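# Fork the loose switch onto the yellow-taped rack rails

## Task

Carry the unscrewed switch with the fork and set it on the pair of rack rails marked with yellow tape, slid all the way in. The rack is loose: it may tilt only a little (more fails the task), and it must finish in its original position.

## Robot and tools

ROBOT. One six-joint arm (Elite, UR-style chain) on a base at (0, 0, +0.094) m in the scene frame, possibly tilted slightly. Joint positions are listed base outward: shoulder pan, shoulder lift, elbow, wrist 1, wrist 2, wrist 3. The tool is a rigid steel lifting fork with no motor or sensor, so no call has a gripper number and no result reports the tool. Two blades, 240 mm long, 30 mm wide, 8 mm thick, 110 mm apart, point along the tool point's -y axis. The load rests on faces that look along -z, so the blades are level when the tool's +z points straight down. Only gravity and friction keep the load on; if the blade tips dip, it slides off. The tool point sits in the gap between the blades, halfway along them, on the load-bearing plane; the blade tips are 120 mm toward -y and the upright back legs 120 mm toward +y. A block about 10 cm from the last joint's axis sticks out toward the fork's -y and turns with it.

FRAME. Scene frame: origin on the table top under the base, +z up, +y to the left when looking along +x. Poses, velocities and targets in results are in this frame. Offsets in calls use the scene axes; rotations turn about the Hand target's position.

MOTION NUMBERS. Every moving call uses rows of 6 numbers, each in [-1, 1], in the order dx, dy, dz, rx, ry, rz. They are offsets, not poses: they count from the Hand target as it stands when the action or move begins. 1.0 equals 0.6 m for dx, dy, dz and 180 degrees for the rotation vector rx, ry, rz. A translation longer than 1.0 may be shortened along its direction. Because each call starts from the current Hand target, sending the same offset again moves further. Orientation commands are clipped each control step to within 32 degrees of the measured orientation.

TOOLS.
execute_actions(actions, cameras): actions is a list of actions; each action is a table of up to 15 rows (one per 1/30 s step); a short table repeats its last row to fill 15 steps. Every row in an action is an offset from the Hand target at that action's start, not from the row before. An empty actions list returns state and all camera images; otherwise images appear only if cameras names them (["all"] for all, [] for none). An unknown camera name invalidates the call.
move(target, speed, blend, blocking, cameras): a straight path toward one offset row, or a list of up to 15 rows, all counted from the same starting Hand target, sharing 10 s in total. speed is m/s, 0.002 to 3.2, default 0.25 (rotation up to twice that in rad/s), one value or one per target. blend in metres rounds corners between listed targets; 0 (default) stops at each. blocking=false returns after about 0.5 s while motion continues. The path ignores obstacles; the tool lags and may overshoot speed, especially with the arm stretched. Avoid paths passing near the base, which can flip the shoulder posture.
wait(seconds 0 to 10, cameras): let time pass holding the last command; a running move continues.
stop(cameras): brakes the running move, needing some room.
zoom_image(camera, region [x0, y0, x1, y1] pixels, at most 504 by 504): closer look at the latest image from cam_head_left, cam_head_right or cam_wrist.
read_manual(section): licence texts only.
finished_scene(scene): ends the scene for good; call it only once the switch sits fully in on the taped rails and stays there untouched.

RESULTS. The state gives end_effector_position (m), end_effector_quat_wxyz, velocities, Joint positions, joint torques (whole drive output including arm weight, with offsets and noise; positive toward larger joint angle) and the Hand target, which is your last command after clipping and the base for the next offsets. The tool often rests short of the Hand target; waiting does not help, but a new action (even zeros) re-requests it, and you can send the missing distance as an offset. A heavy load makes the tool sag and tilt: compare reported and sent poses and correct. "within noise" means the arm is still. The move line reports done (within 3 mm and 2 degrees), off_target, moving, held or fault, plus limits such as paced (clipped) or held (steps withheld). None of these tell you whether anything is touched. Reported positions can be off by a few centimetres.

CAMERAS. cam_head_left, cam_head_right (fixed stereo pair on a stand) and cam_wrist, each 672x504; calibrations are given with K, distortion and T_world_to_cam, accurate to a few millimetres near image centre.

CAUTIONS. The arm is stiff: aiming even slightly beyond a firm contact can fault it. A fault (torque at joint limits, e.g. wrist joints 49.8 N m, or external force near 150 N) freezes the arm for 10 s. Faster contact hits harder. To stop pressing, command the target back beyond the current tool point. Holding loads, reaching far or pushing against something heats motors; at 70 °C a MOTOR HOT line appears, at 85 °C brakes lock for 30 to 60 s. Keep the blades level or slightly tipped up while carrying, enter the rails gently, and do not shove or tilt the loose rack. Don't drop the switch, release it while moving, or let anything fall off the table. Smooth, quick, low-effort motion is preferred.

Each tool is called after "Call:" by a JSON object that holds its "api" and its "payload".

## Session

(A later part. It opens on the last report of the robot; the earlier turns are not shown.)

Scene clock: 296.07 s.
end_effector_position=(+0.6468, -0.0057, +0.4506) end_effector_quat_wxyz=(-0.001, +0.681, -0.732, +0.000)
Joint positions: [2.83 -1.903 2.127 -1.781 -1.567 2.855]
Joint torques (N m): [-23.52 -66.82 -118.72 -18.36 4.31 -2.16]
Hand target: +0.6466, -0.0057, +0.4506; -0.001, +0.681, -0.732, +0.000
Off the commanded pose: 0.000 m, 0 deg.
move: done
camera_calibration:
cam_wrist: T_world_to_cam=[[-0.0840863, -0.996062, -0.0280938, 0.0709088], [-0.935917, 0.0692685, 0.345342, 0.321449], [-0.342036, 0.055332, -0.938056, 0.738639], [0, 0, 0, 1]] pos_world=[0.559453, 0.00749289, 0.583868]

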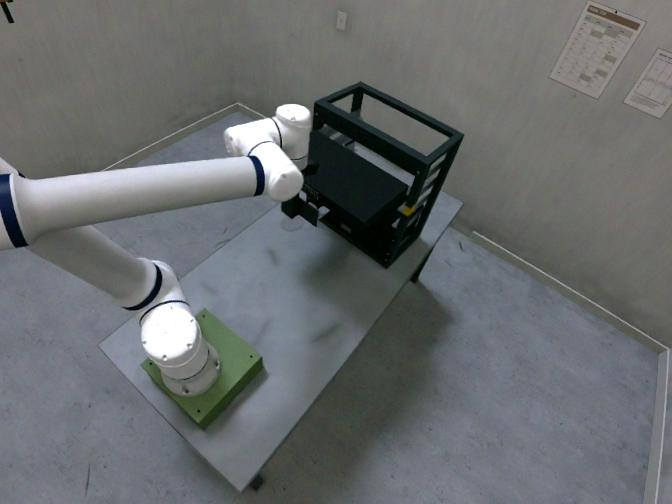

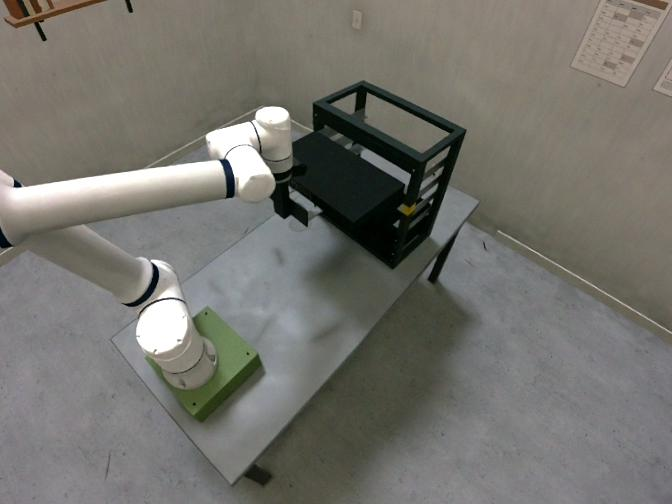

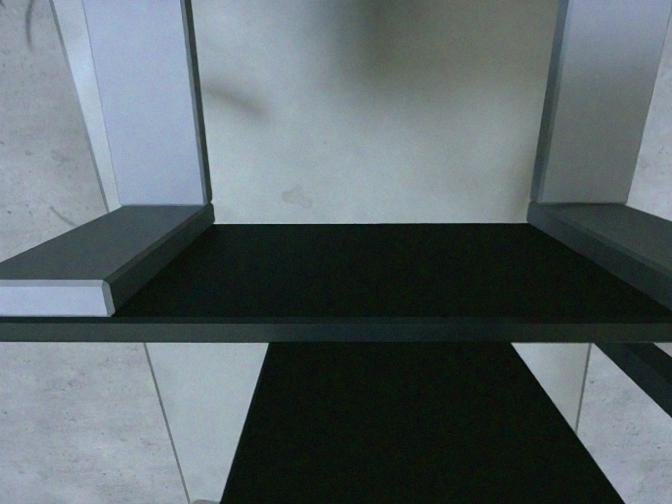

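Call:
{"api": "move", "payload": {"target": [[0, 0, -0.1482, 0, 0, 0], [0.1662, -0.0119, -0.1482, 0, 0, 0]], "speed": [0.15, 0.12], "cameras": ["all"]}}

Call:
{"api": "zoom_image", "payload": {"camera": "cam_head_right", "region": [270, 70, 480, 280]}}

Call:
{"api": "zoom_image", "payload": {"camera": "cam_head_left", "region": [270, 70, 480, 280]}}

Scene clock: 323.27 s.
end_effector_position=(+0.7461, -0.0128, +0.3617) end_effector_quat_wxyz=(-0.001, +0.681, -0.732, +0.000)
Joint positions: [2.879 -1.659 2.11 -2.008 -1.567 2.904]
Joint torques (N m): [10.4 -63.85 -136.24 -23.34 0.8 3.31]
Hand target: +0.7463, -0.0128, +0.3617; -0.001, +0.681, -0.732, +0.000
Off the commanded pose: 0.000 m, 0 deg.
move: done
camera_calibration:
cam_wrist: T_world_to_cam=[[-0.0840863, -0.996062, -0.0280938, 0.0696862], [-0.935917, 0.0692685, 0.345342, 0.445612], [-0.342036, 0.055332, -0.938056, 0.68951], [0, 0, 0, 1]] pos_world=[0.658753, 0.000392889, 0.494868]

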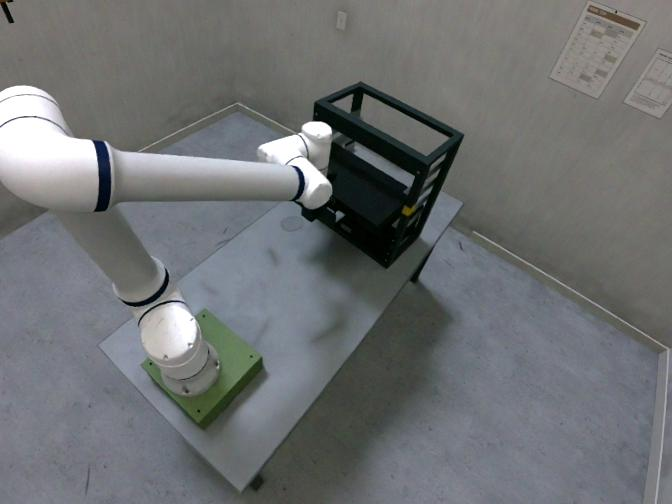

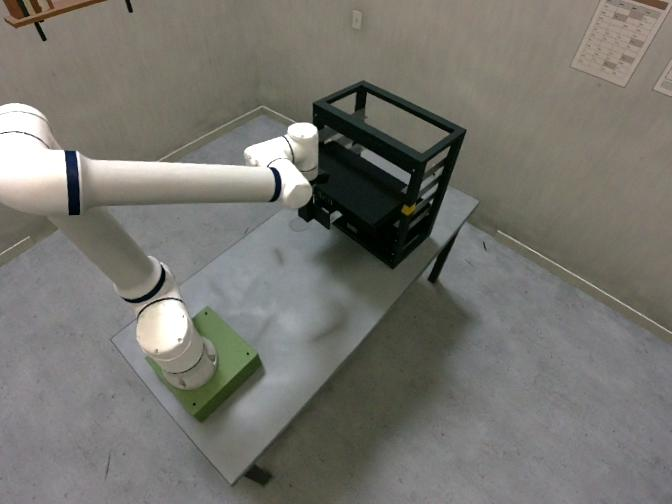

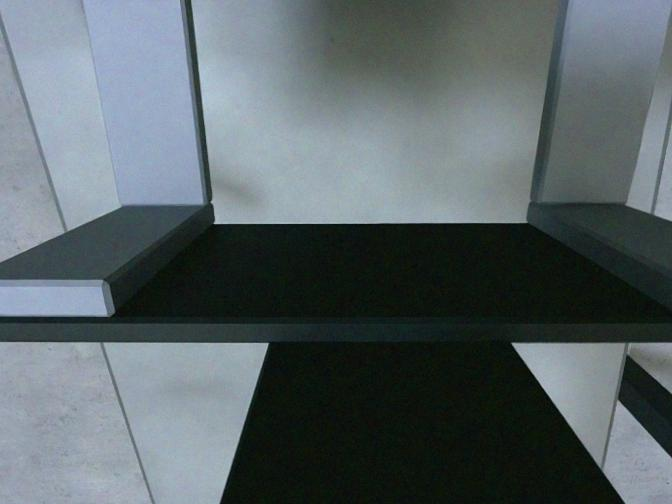

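Scaled by 2.400.

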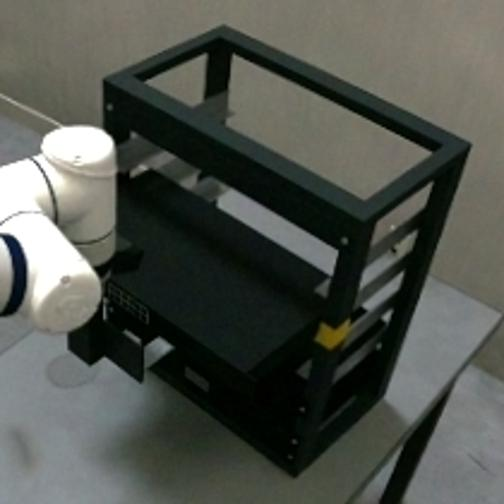

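Scaled by 2.400.

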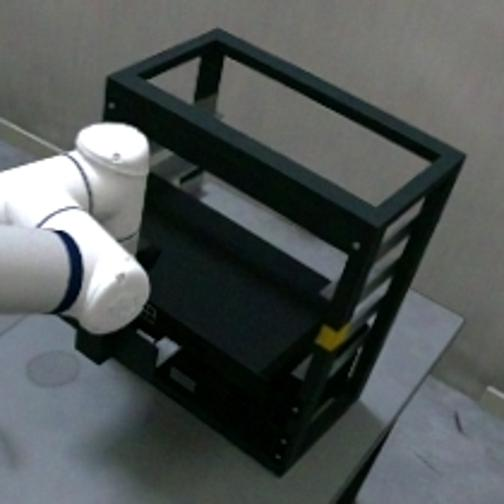

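Call:
{"api": "move", "payload": {"target": [[0.252, -0.0182, 0, 0, 0, 0], [0.282, -0.0203, 0, 0, 0, 0]], "speed": [0.12, 0.05], "blend": [0.005, 0], "cameras": ["all"]}}

Call:
{"api": "zoom_image", "payload": {"camera": "cam_head_right", "region": [270, 70, 480, 280]}}

Call:
{"api": "zoom_image", "payload": {"camera": "cam_head_left", "region": [270, 70, 480, 280]}}

Scene clock: 329.60 s.
end_effector_position=(+0.9153, -0.0250, +0.3617) end_effector_quat_wxyz=(-0.001, +0.681, -0.732, +0.000)
Joint positions: [2.932 -1.378 1.815 -1.995 -1.566 2.957]
Joint torques (N m): [9.85 -100.97 -137.46 -18.37 2.53 3.44]
Hand target: +0.9155, -0.0250, +0.3617; -0.001, +0.681, -0.732, +0.000
Off the commanded pose: 0.000 m, 0 deg.
move: done
camera_calibration:
cam_wrist: T_world_to_cam=[[-0.0840863, -0.996062, -0.0280938, 0.0717728], [-0.935917, 0.0692685, 0.345342, 0.604874], [-0.342036, 0.055332, -0.938056, 0.748185], [0, 0, 0, 1]] pos_world=[0.828053, -0.0118071, 0.494968]

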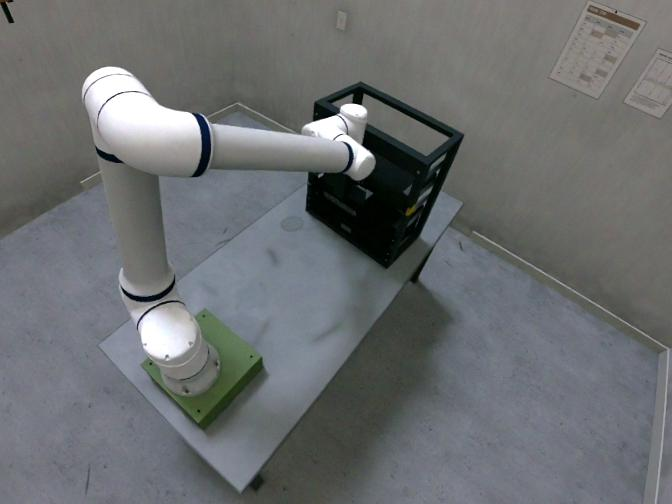

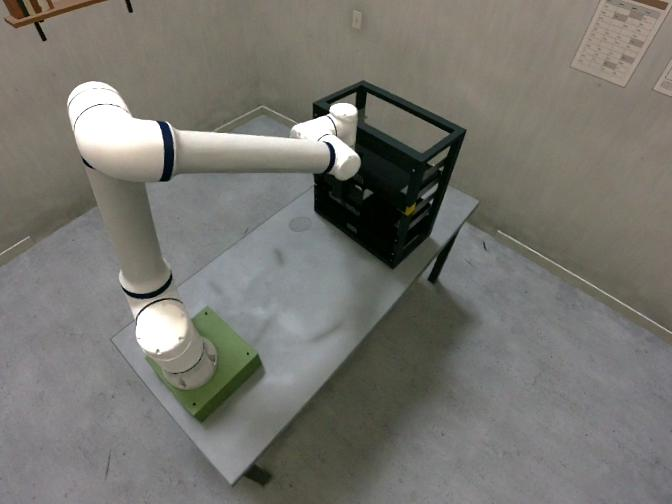

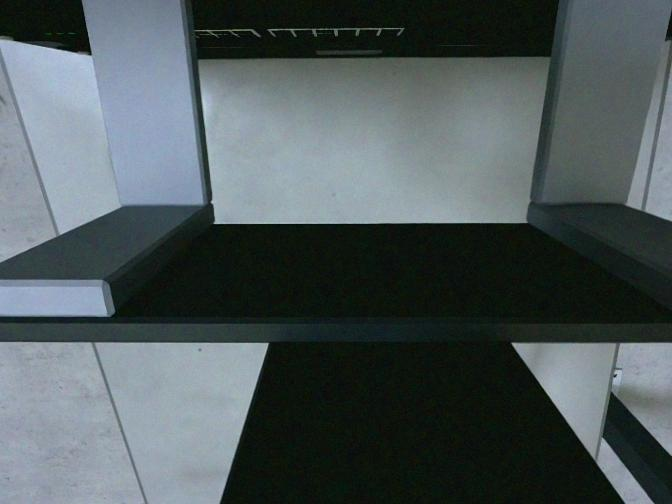

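Scaled by 2.400.

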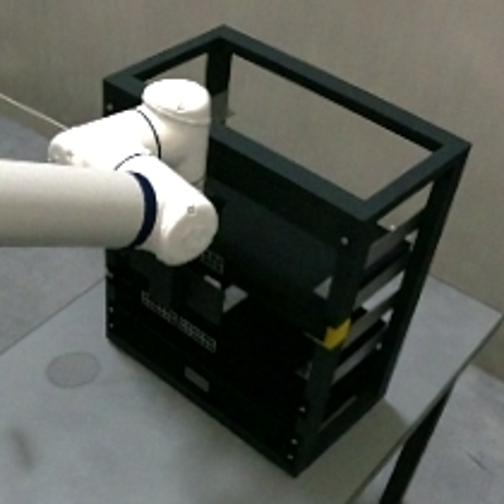

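Scaled by 2.400.

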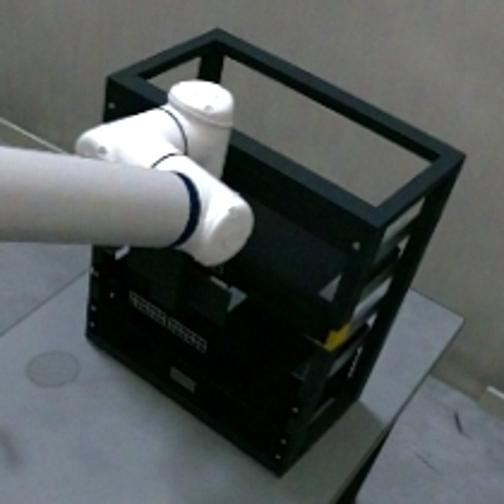

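Call:
{"api": "move", "payload": {"target": [0, 0, -0.025, 0, 0, 0], "speed": 0.03}}

Call:
{"api": "move", "payload": {"target": [0, 0, -0.0167, 0, 0, 0], "speed": 0.04, "cameras": ["all"]}}

Call:
{"api": "zoom_image", "payload": {"camera": "cam_head_right", "region": [270, 70, 480, 280]}}

Scene clock: 334.13 s.
end_effector_position=(+0.9155, -0.0250, +0.3470) end_effector_quat_wxyz=(-0.001, +0.681, -0.732, +0.000)
Joint positions: [2.933 -1.367 1.831 -2.021 -1.566 2.957]
Joint torques (N m): [3.78 -65.23 -69.02 -10.34 1.57 2.45]
Hand target: +0.9155, -0.0250, +0.3467; -0.001, +0.681, -0.732, +0.000
Off the commanded pose: 0.000 m, 0 deg.
move: done

Scene clock: 334.93 s.
end_effector_position=(+0.9155, -0.0250, +0.3369) end_effector_quat_wxyz=(-0.001, +0.681, -0.732, +0.000)
Joint positions: [2.933 -1.36 1.841 -2.039 -1.566 2.957]
Joint torques (N m): [7.43 -66.06 -69.5 -10.37 1.69 3.35]
Hand target: +0.9155, -0.0250, +0.3367; -0.001, +0.681, -0.732, +0.000
Off the commanded pose: 0.000 m, 0 deg.
move: done
camera_calibration:
cam_wrist: T_world_to_cam=[[-0.0840863, -0.996062, -0.0280938, 0.0710817], [-0.935917, 0.0692685, 0.345342, 0.613566], [-0.342036, 0.055332, -0.938056, 0.724862], [0, 0, 0, 1]] pos_world=[0.828153, -0.0118071, 0.470068]

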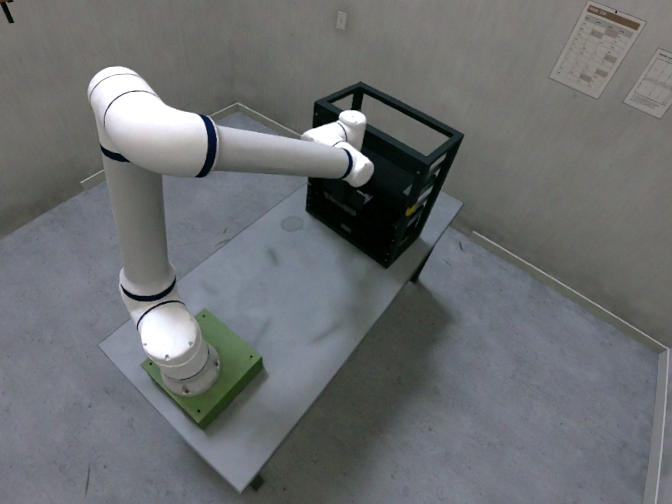

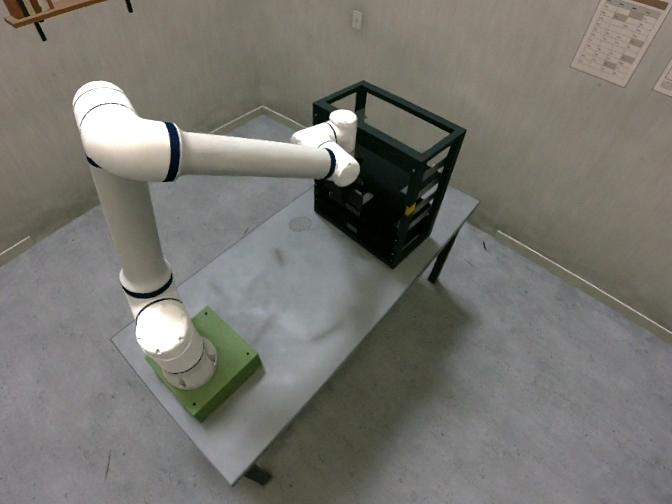

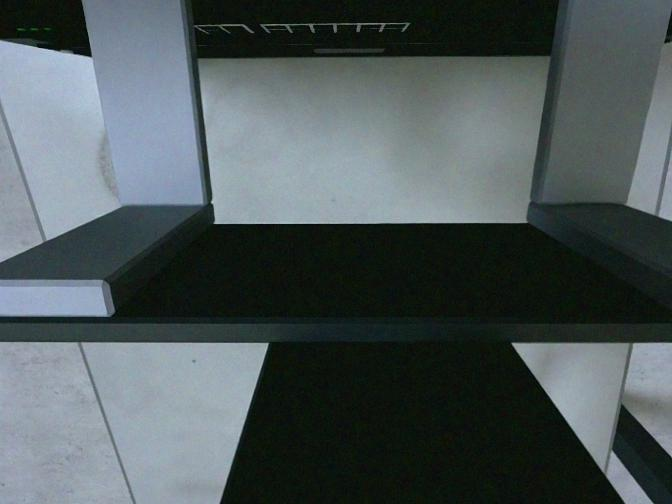

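Scaled by 2.400.

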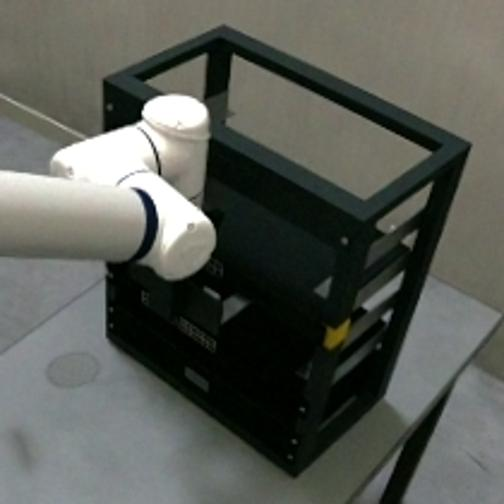

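Call:
{"api": "move", "payload": {"target": [[-0.3158, 0.0227, 0, 0, 0, 0], [-0.3158, 0.0227, 0.0688, 0, 0, 0]], "speed": [0.2, 0.15], "blend": [0.005, 0], "cameras": ["all"]}}

Call:
{"api": "zoom_image", "payload": {"camera": "cam_head_right", "region": [270, 70, 480, 280]}}

Call:
{"api": "zoom_image", "payload": {"camera": "cam_head_left", "region": [270, 70, 480, 280]}}

Scene clock: 342.83 s.
end_effector_position=(+0.7261, -0.0114, +0.3778) end_effector_quat_wxyz=(-0.001, +0.681, -0.732, +0.000)
Joint positions: [2.871 -1.708 2.12 -1.969 -1.567 2.896]
Joint torques (N m): [-22.15 -58.58 -96.27 -5.08 2.14 -2.01]
Hand target: +0.7260, -0.0114, +0.3779; -0.001, +0.681, -0.732, +0.000
Off the commanded pose: 0.000 m, 0 deg.
move: done
camera_calibration:
cam_wrist: T_world_to_cam=[[-0.0840863, -0.996062, -0.0280938, 0.0698512], [-0.935917, 0.0692685, 0.345342, 0.421237], [-0.342036, 0.055332, -0.938056, 0.697694], [0, 0, 0, 1]] pos_world=[0.638753, 0.00179289, 0.510968]

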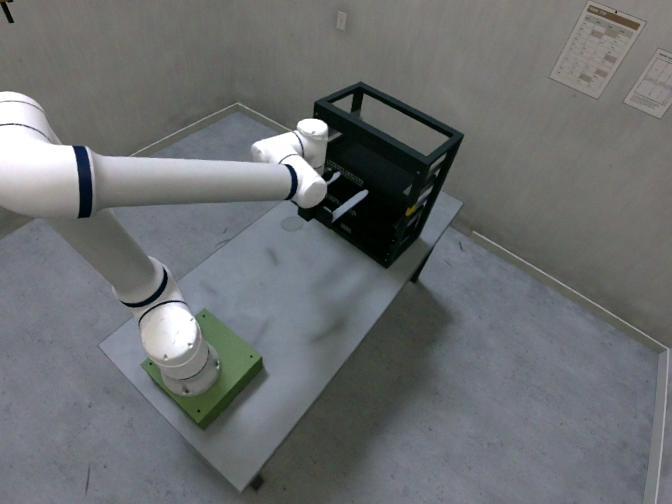

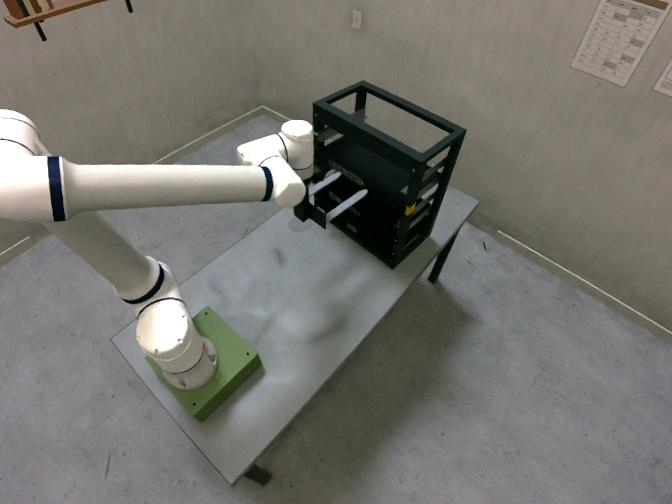

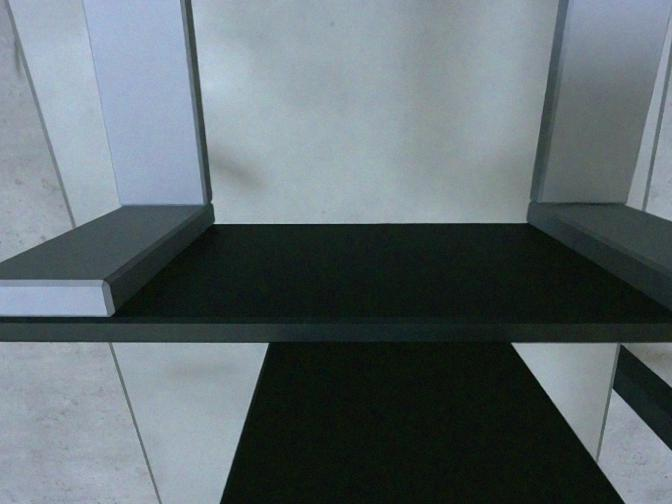

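Scaled by 2.400.

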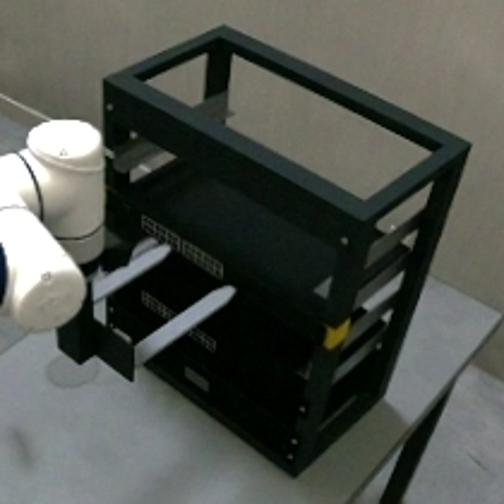

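Scaled by 2.400.

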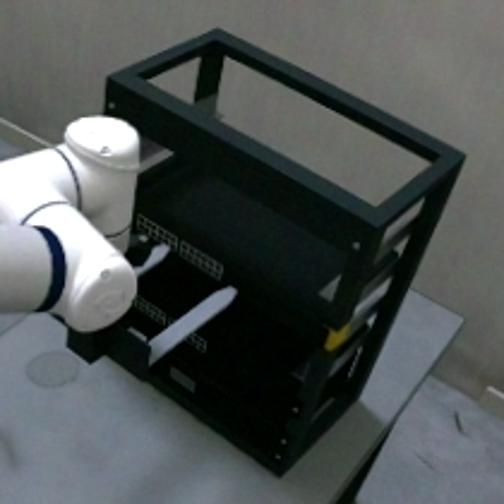

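Call:
{"api": "move", "payload": {"target": [0.0299, -0.0021, 0, 0, 0, 0], "speed": 0.08}}

Call:
{"api": "move", "payload": {"target": [0.0067, -0.0005, 0, 0, 0, 0], "speed": 0.02}}

Call:
{"api": "move", "payload": {"target": [0.005, -0.0004, 0, 0, 0, 0], "speed": 0.02}}

Scene clock: 346.67 s.
end_effector_position=(+0.7438, -0.0126, +0.3779) end_effector_quat_wxyz=(-0.001, +0.681, -0.732, +0.000)
Joint positions: [2.878 -1.676 2.093 -1.974 -1.567 2.903]
Joint torques (N m): [7.06 -31.2 -94.93 -10.05 1.86 3.24]
Hand target: +0.7440, -0.0126, +0.3779; -0.001, +0.681, -0.732, +0.000
Off the commanded pose: 0.000 m, 0 deg.
move: done

Scene clock: 347.37 s.
end_effector_position=(+0.7478, -0.0129, +0.3779) end_effector_quat_wxyz=(-0.001, +0.682, -0.732, +0.000)
Joint positions: [2.88 -1.669 2.087 -1.975 -1.567 2.905]
Joint torques (N m): [13.58 -33.2 -108.92 -15.86 2.28 1.71]
Hand target: +0.7480, -0.0129, +0.3779; -0.001, +0.681, -0.732, +0.000
Off the commanded pose: 0.000 m, 0 deg.
move: done

Scene clock: 348.07 s.
end_effector_position=(+0.7509, -0.0132, +0.3779) end_effector_quat_wxyz=(-0.001, +0.682, -0.732, +0.000)
Joint positions: [2.881 -1.663 2.082 -1.976 -1.567 2.906]
Joint torques (N m): [9.12 -37.76 -111 -16.85 2.8 3.5]
Hand target: +0.7510, -0.0132, +0.3779; -0.001, +0.681, -0.732, +0.000
Off the commanded pose: 0.000 m, 0 deg.
move: done

Call:
{"api": "move", "payload": {"target": [0.0033, -0.0003, 0, 0, 0, 0], "speed": 0.02, "cameras": ["all"]}}

Call:
{"api": "zoom_image", "payload": {"camera": "cam_head_right", "region": [270, 70, 480, 280]}}

Call:
{"api": "zoom_image", "payload": {"camera": "cam_head_left", "region": [270, 70, 480, 280]}}

Scene clock: 353.97 s.
end_effector_position=(+0.7528, -0.0134, +0.3779) end_effector_quat_wxyz=(-0.001, +0.681, -0.732, +0.000)
Joint positions: [2.882 -1.66 2.079 -1.976 -1.567 2.907]
Joint torques (N m): [11.18 -12.98 -133.99 -25.98 3.24 -2.57]
Hand target: +0.7530, -0.0134, +0.3779; -0.001, +0.681, -0.732, +0.000
Off the commanded pose: 0.000 m, 0 deg.
move: done
camera_calibration:
cam_wrist: T_world_to_cam=[[-0.0842229, -0.99605, -0.0281354, 0.070219], [-0.93583, 0.0693699, 0.345558, 0.446162], [-0.342241, 0.0554339, -0.937975, 0.707126], [0, 0, 0, 1]] pos_world=[0.665453, -0.000207313, 0.511067]

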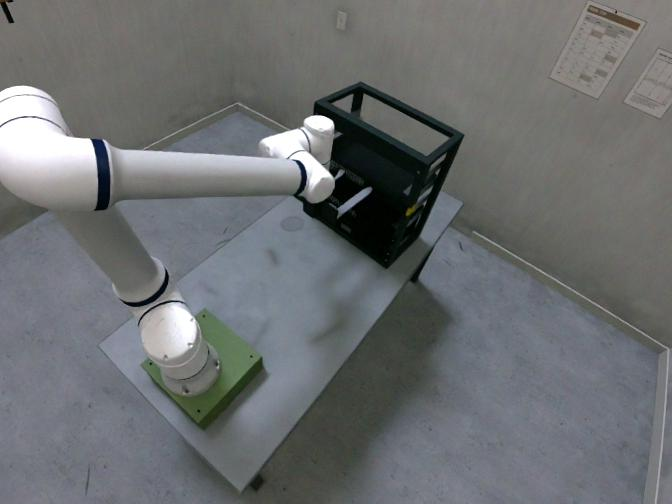

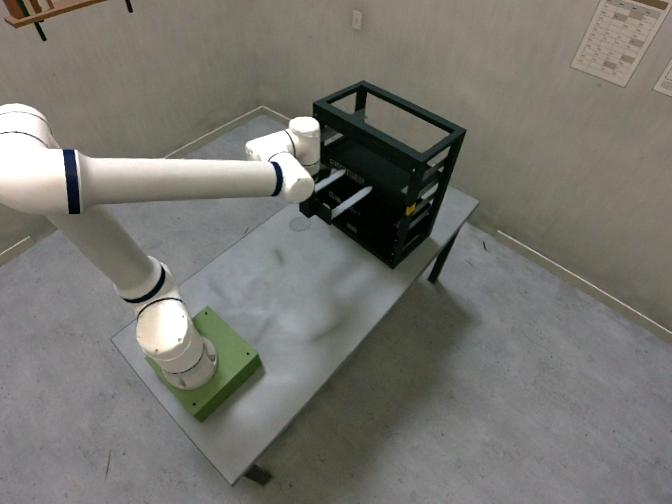

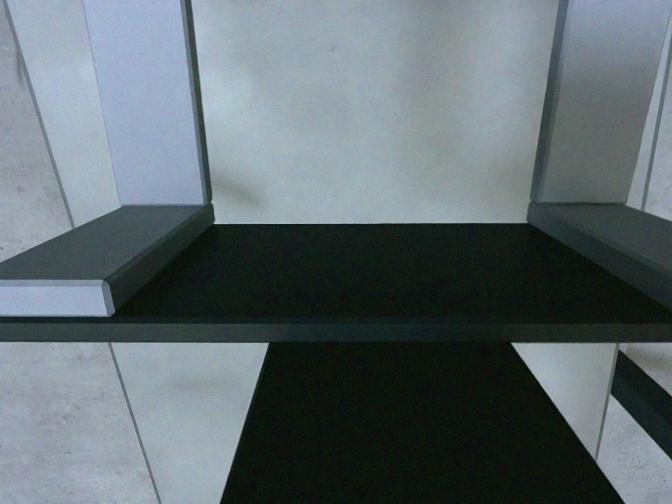

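Scaled by 2.400.

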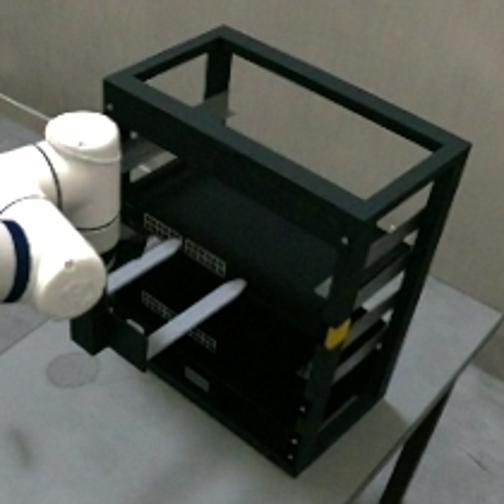

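Scaled by 2.400.

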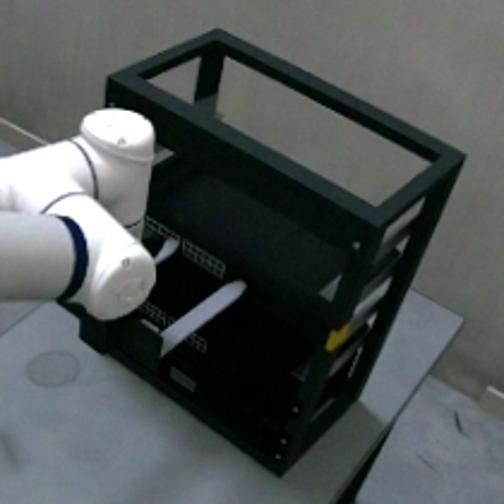

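Call:
{"api": "move", "payload": {"target": [0.001, -0.0001, 0, 0, 0, 0], "speed": 0.02}}

Scene clock: 371.03 s.
end_effector_position=(+0.7518, -0.0132, +0.3764) end_effector_quat_wxyz=(+0.000, +0.681, -0.732, -0.002)
Joint positions: [2.882 -1.659 2.079 -1.973 -1.567 2.907]
Joint torques (N m): [-7.02 -49.68 -83.16 -8.57 -0.03 0.55]
Hand target: +0.7518, -0.0132, +0.3764; +0.000, +0.681, -0.732, -0.002 (not the last commanded pose)
Off the commanded pose: 0.002 m, 0 deg.
FORCE FAULT: contact force on the arm reached its limit, and the arm stopped for 10 seconds. The contact can be on any part of the arm, not only on its tool. That time counts as 20 of the actions that you can send in this scene. The arm's remaining commands of this call were not run. The arm's target is now where it stood when the stop ended, not its last command. The arm accepts commands again.
move: fault

Call:
{"api": "move", "payload": {"target": [-0.1, 0.0072, 0.003, 0, 0, 0], "speed": 0.15, "cameras": ["all"]}}

Call:
{"api": "zoom_image", "payload": {"camera": "cam_head_right", "region": [270, 70, 480, 280]}}

Call:
{"api": "zoom_image", "payload": {"camera": "cam_head_left", "region": [270, 70, 480, 280]}}

Scene clock: 375.00 s.
end_effector_position=(+0.6920, -0.0089, +0.3782) end_effector_quat_wxyz=(+0.000, +0.681, -0.732, -0.002)
Joint positions: [2.855 -1.771 2.167 -1.949 -1.568 2.881]
Joint torques (N m): [-21.67 -53.73 -72.04 -5.04 0.11 -2.17]
Hand target: +0.6918, -0.0089, +0.3782; +0.000, +0.681, -0.732, -0.002
Off the commanded pose: 0.000 m, 0 deg.
move: done
camera_calibration:
cam_wrist: T_world_to_cam=[[-0.0847179, -0.996003, -0.0282911, 0.0699322], [-0.934404, 0.0695549, 0.349359, 0.38644], [-0.345995, 0.0560323, -0.936562, 0.688571], [0, 0, 0, 1]] pos_world=[0.605257, 0.00419169, 0.511862]

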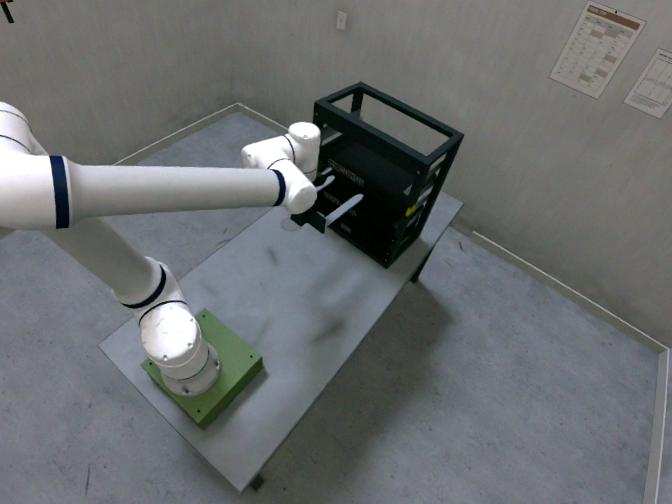

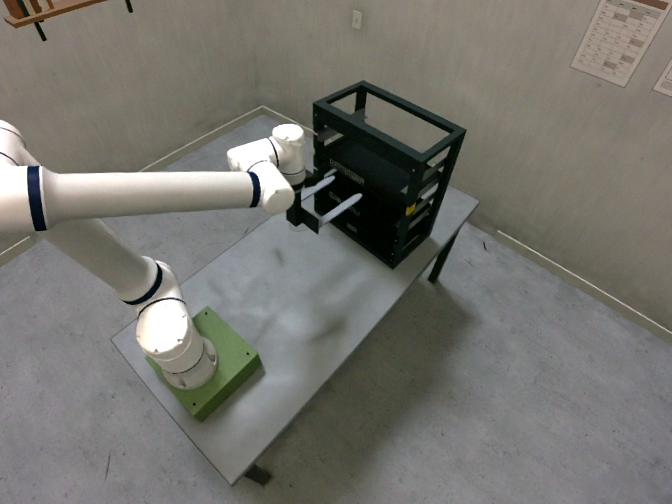

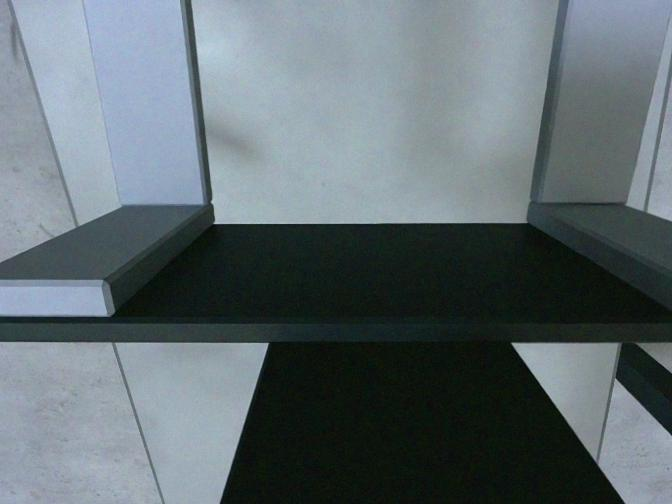

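Scaled by 2.400.

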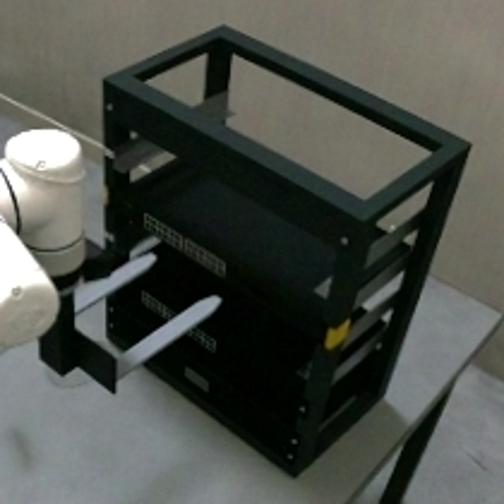

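Scaled by 2.400.

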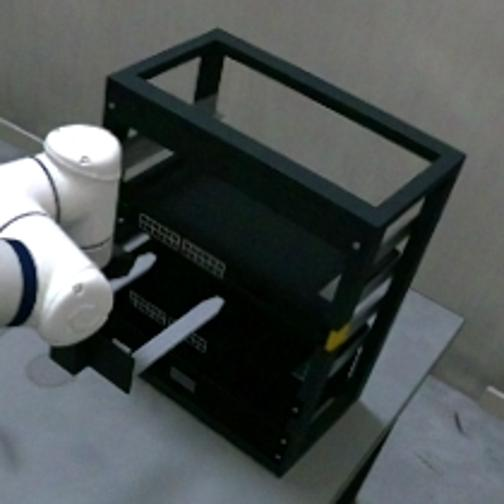

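Call:
{"api": "finished_scene", "payload": {"scene": 1}}

The scene is finished: the task was done.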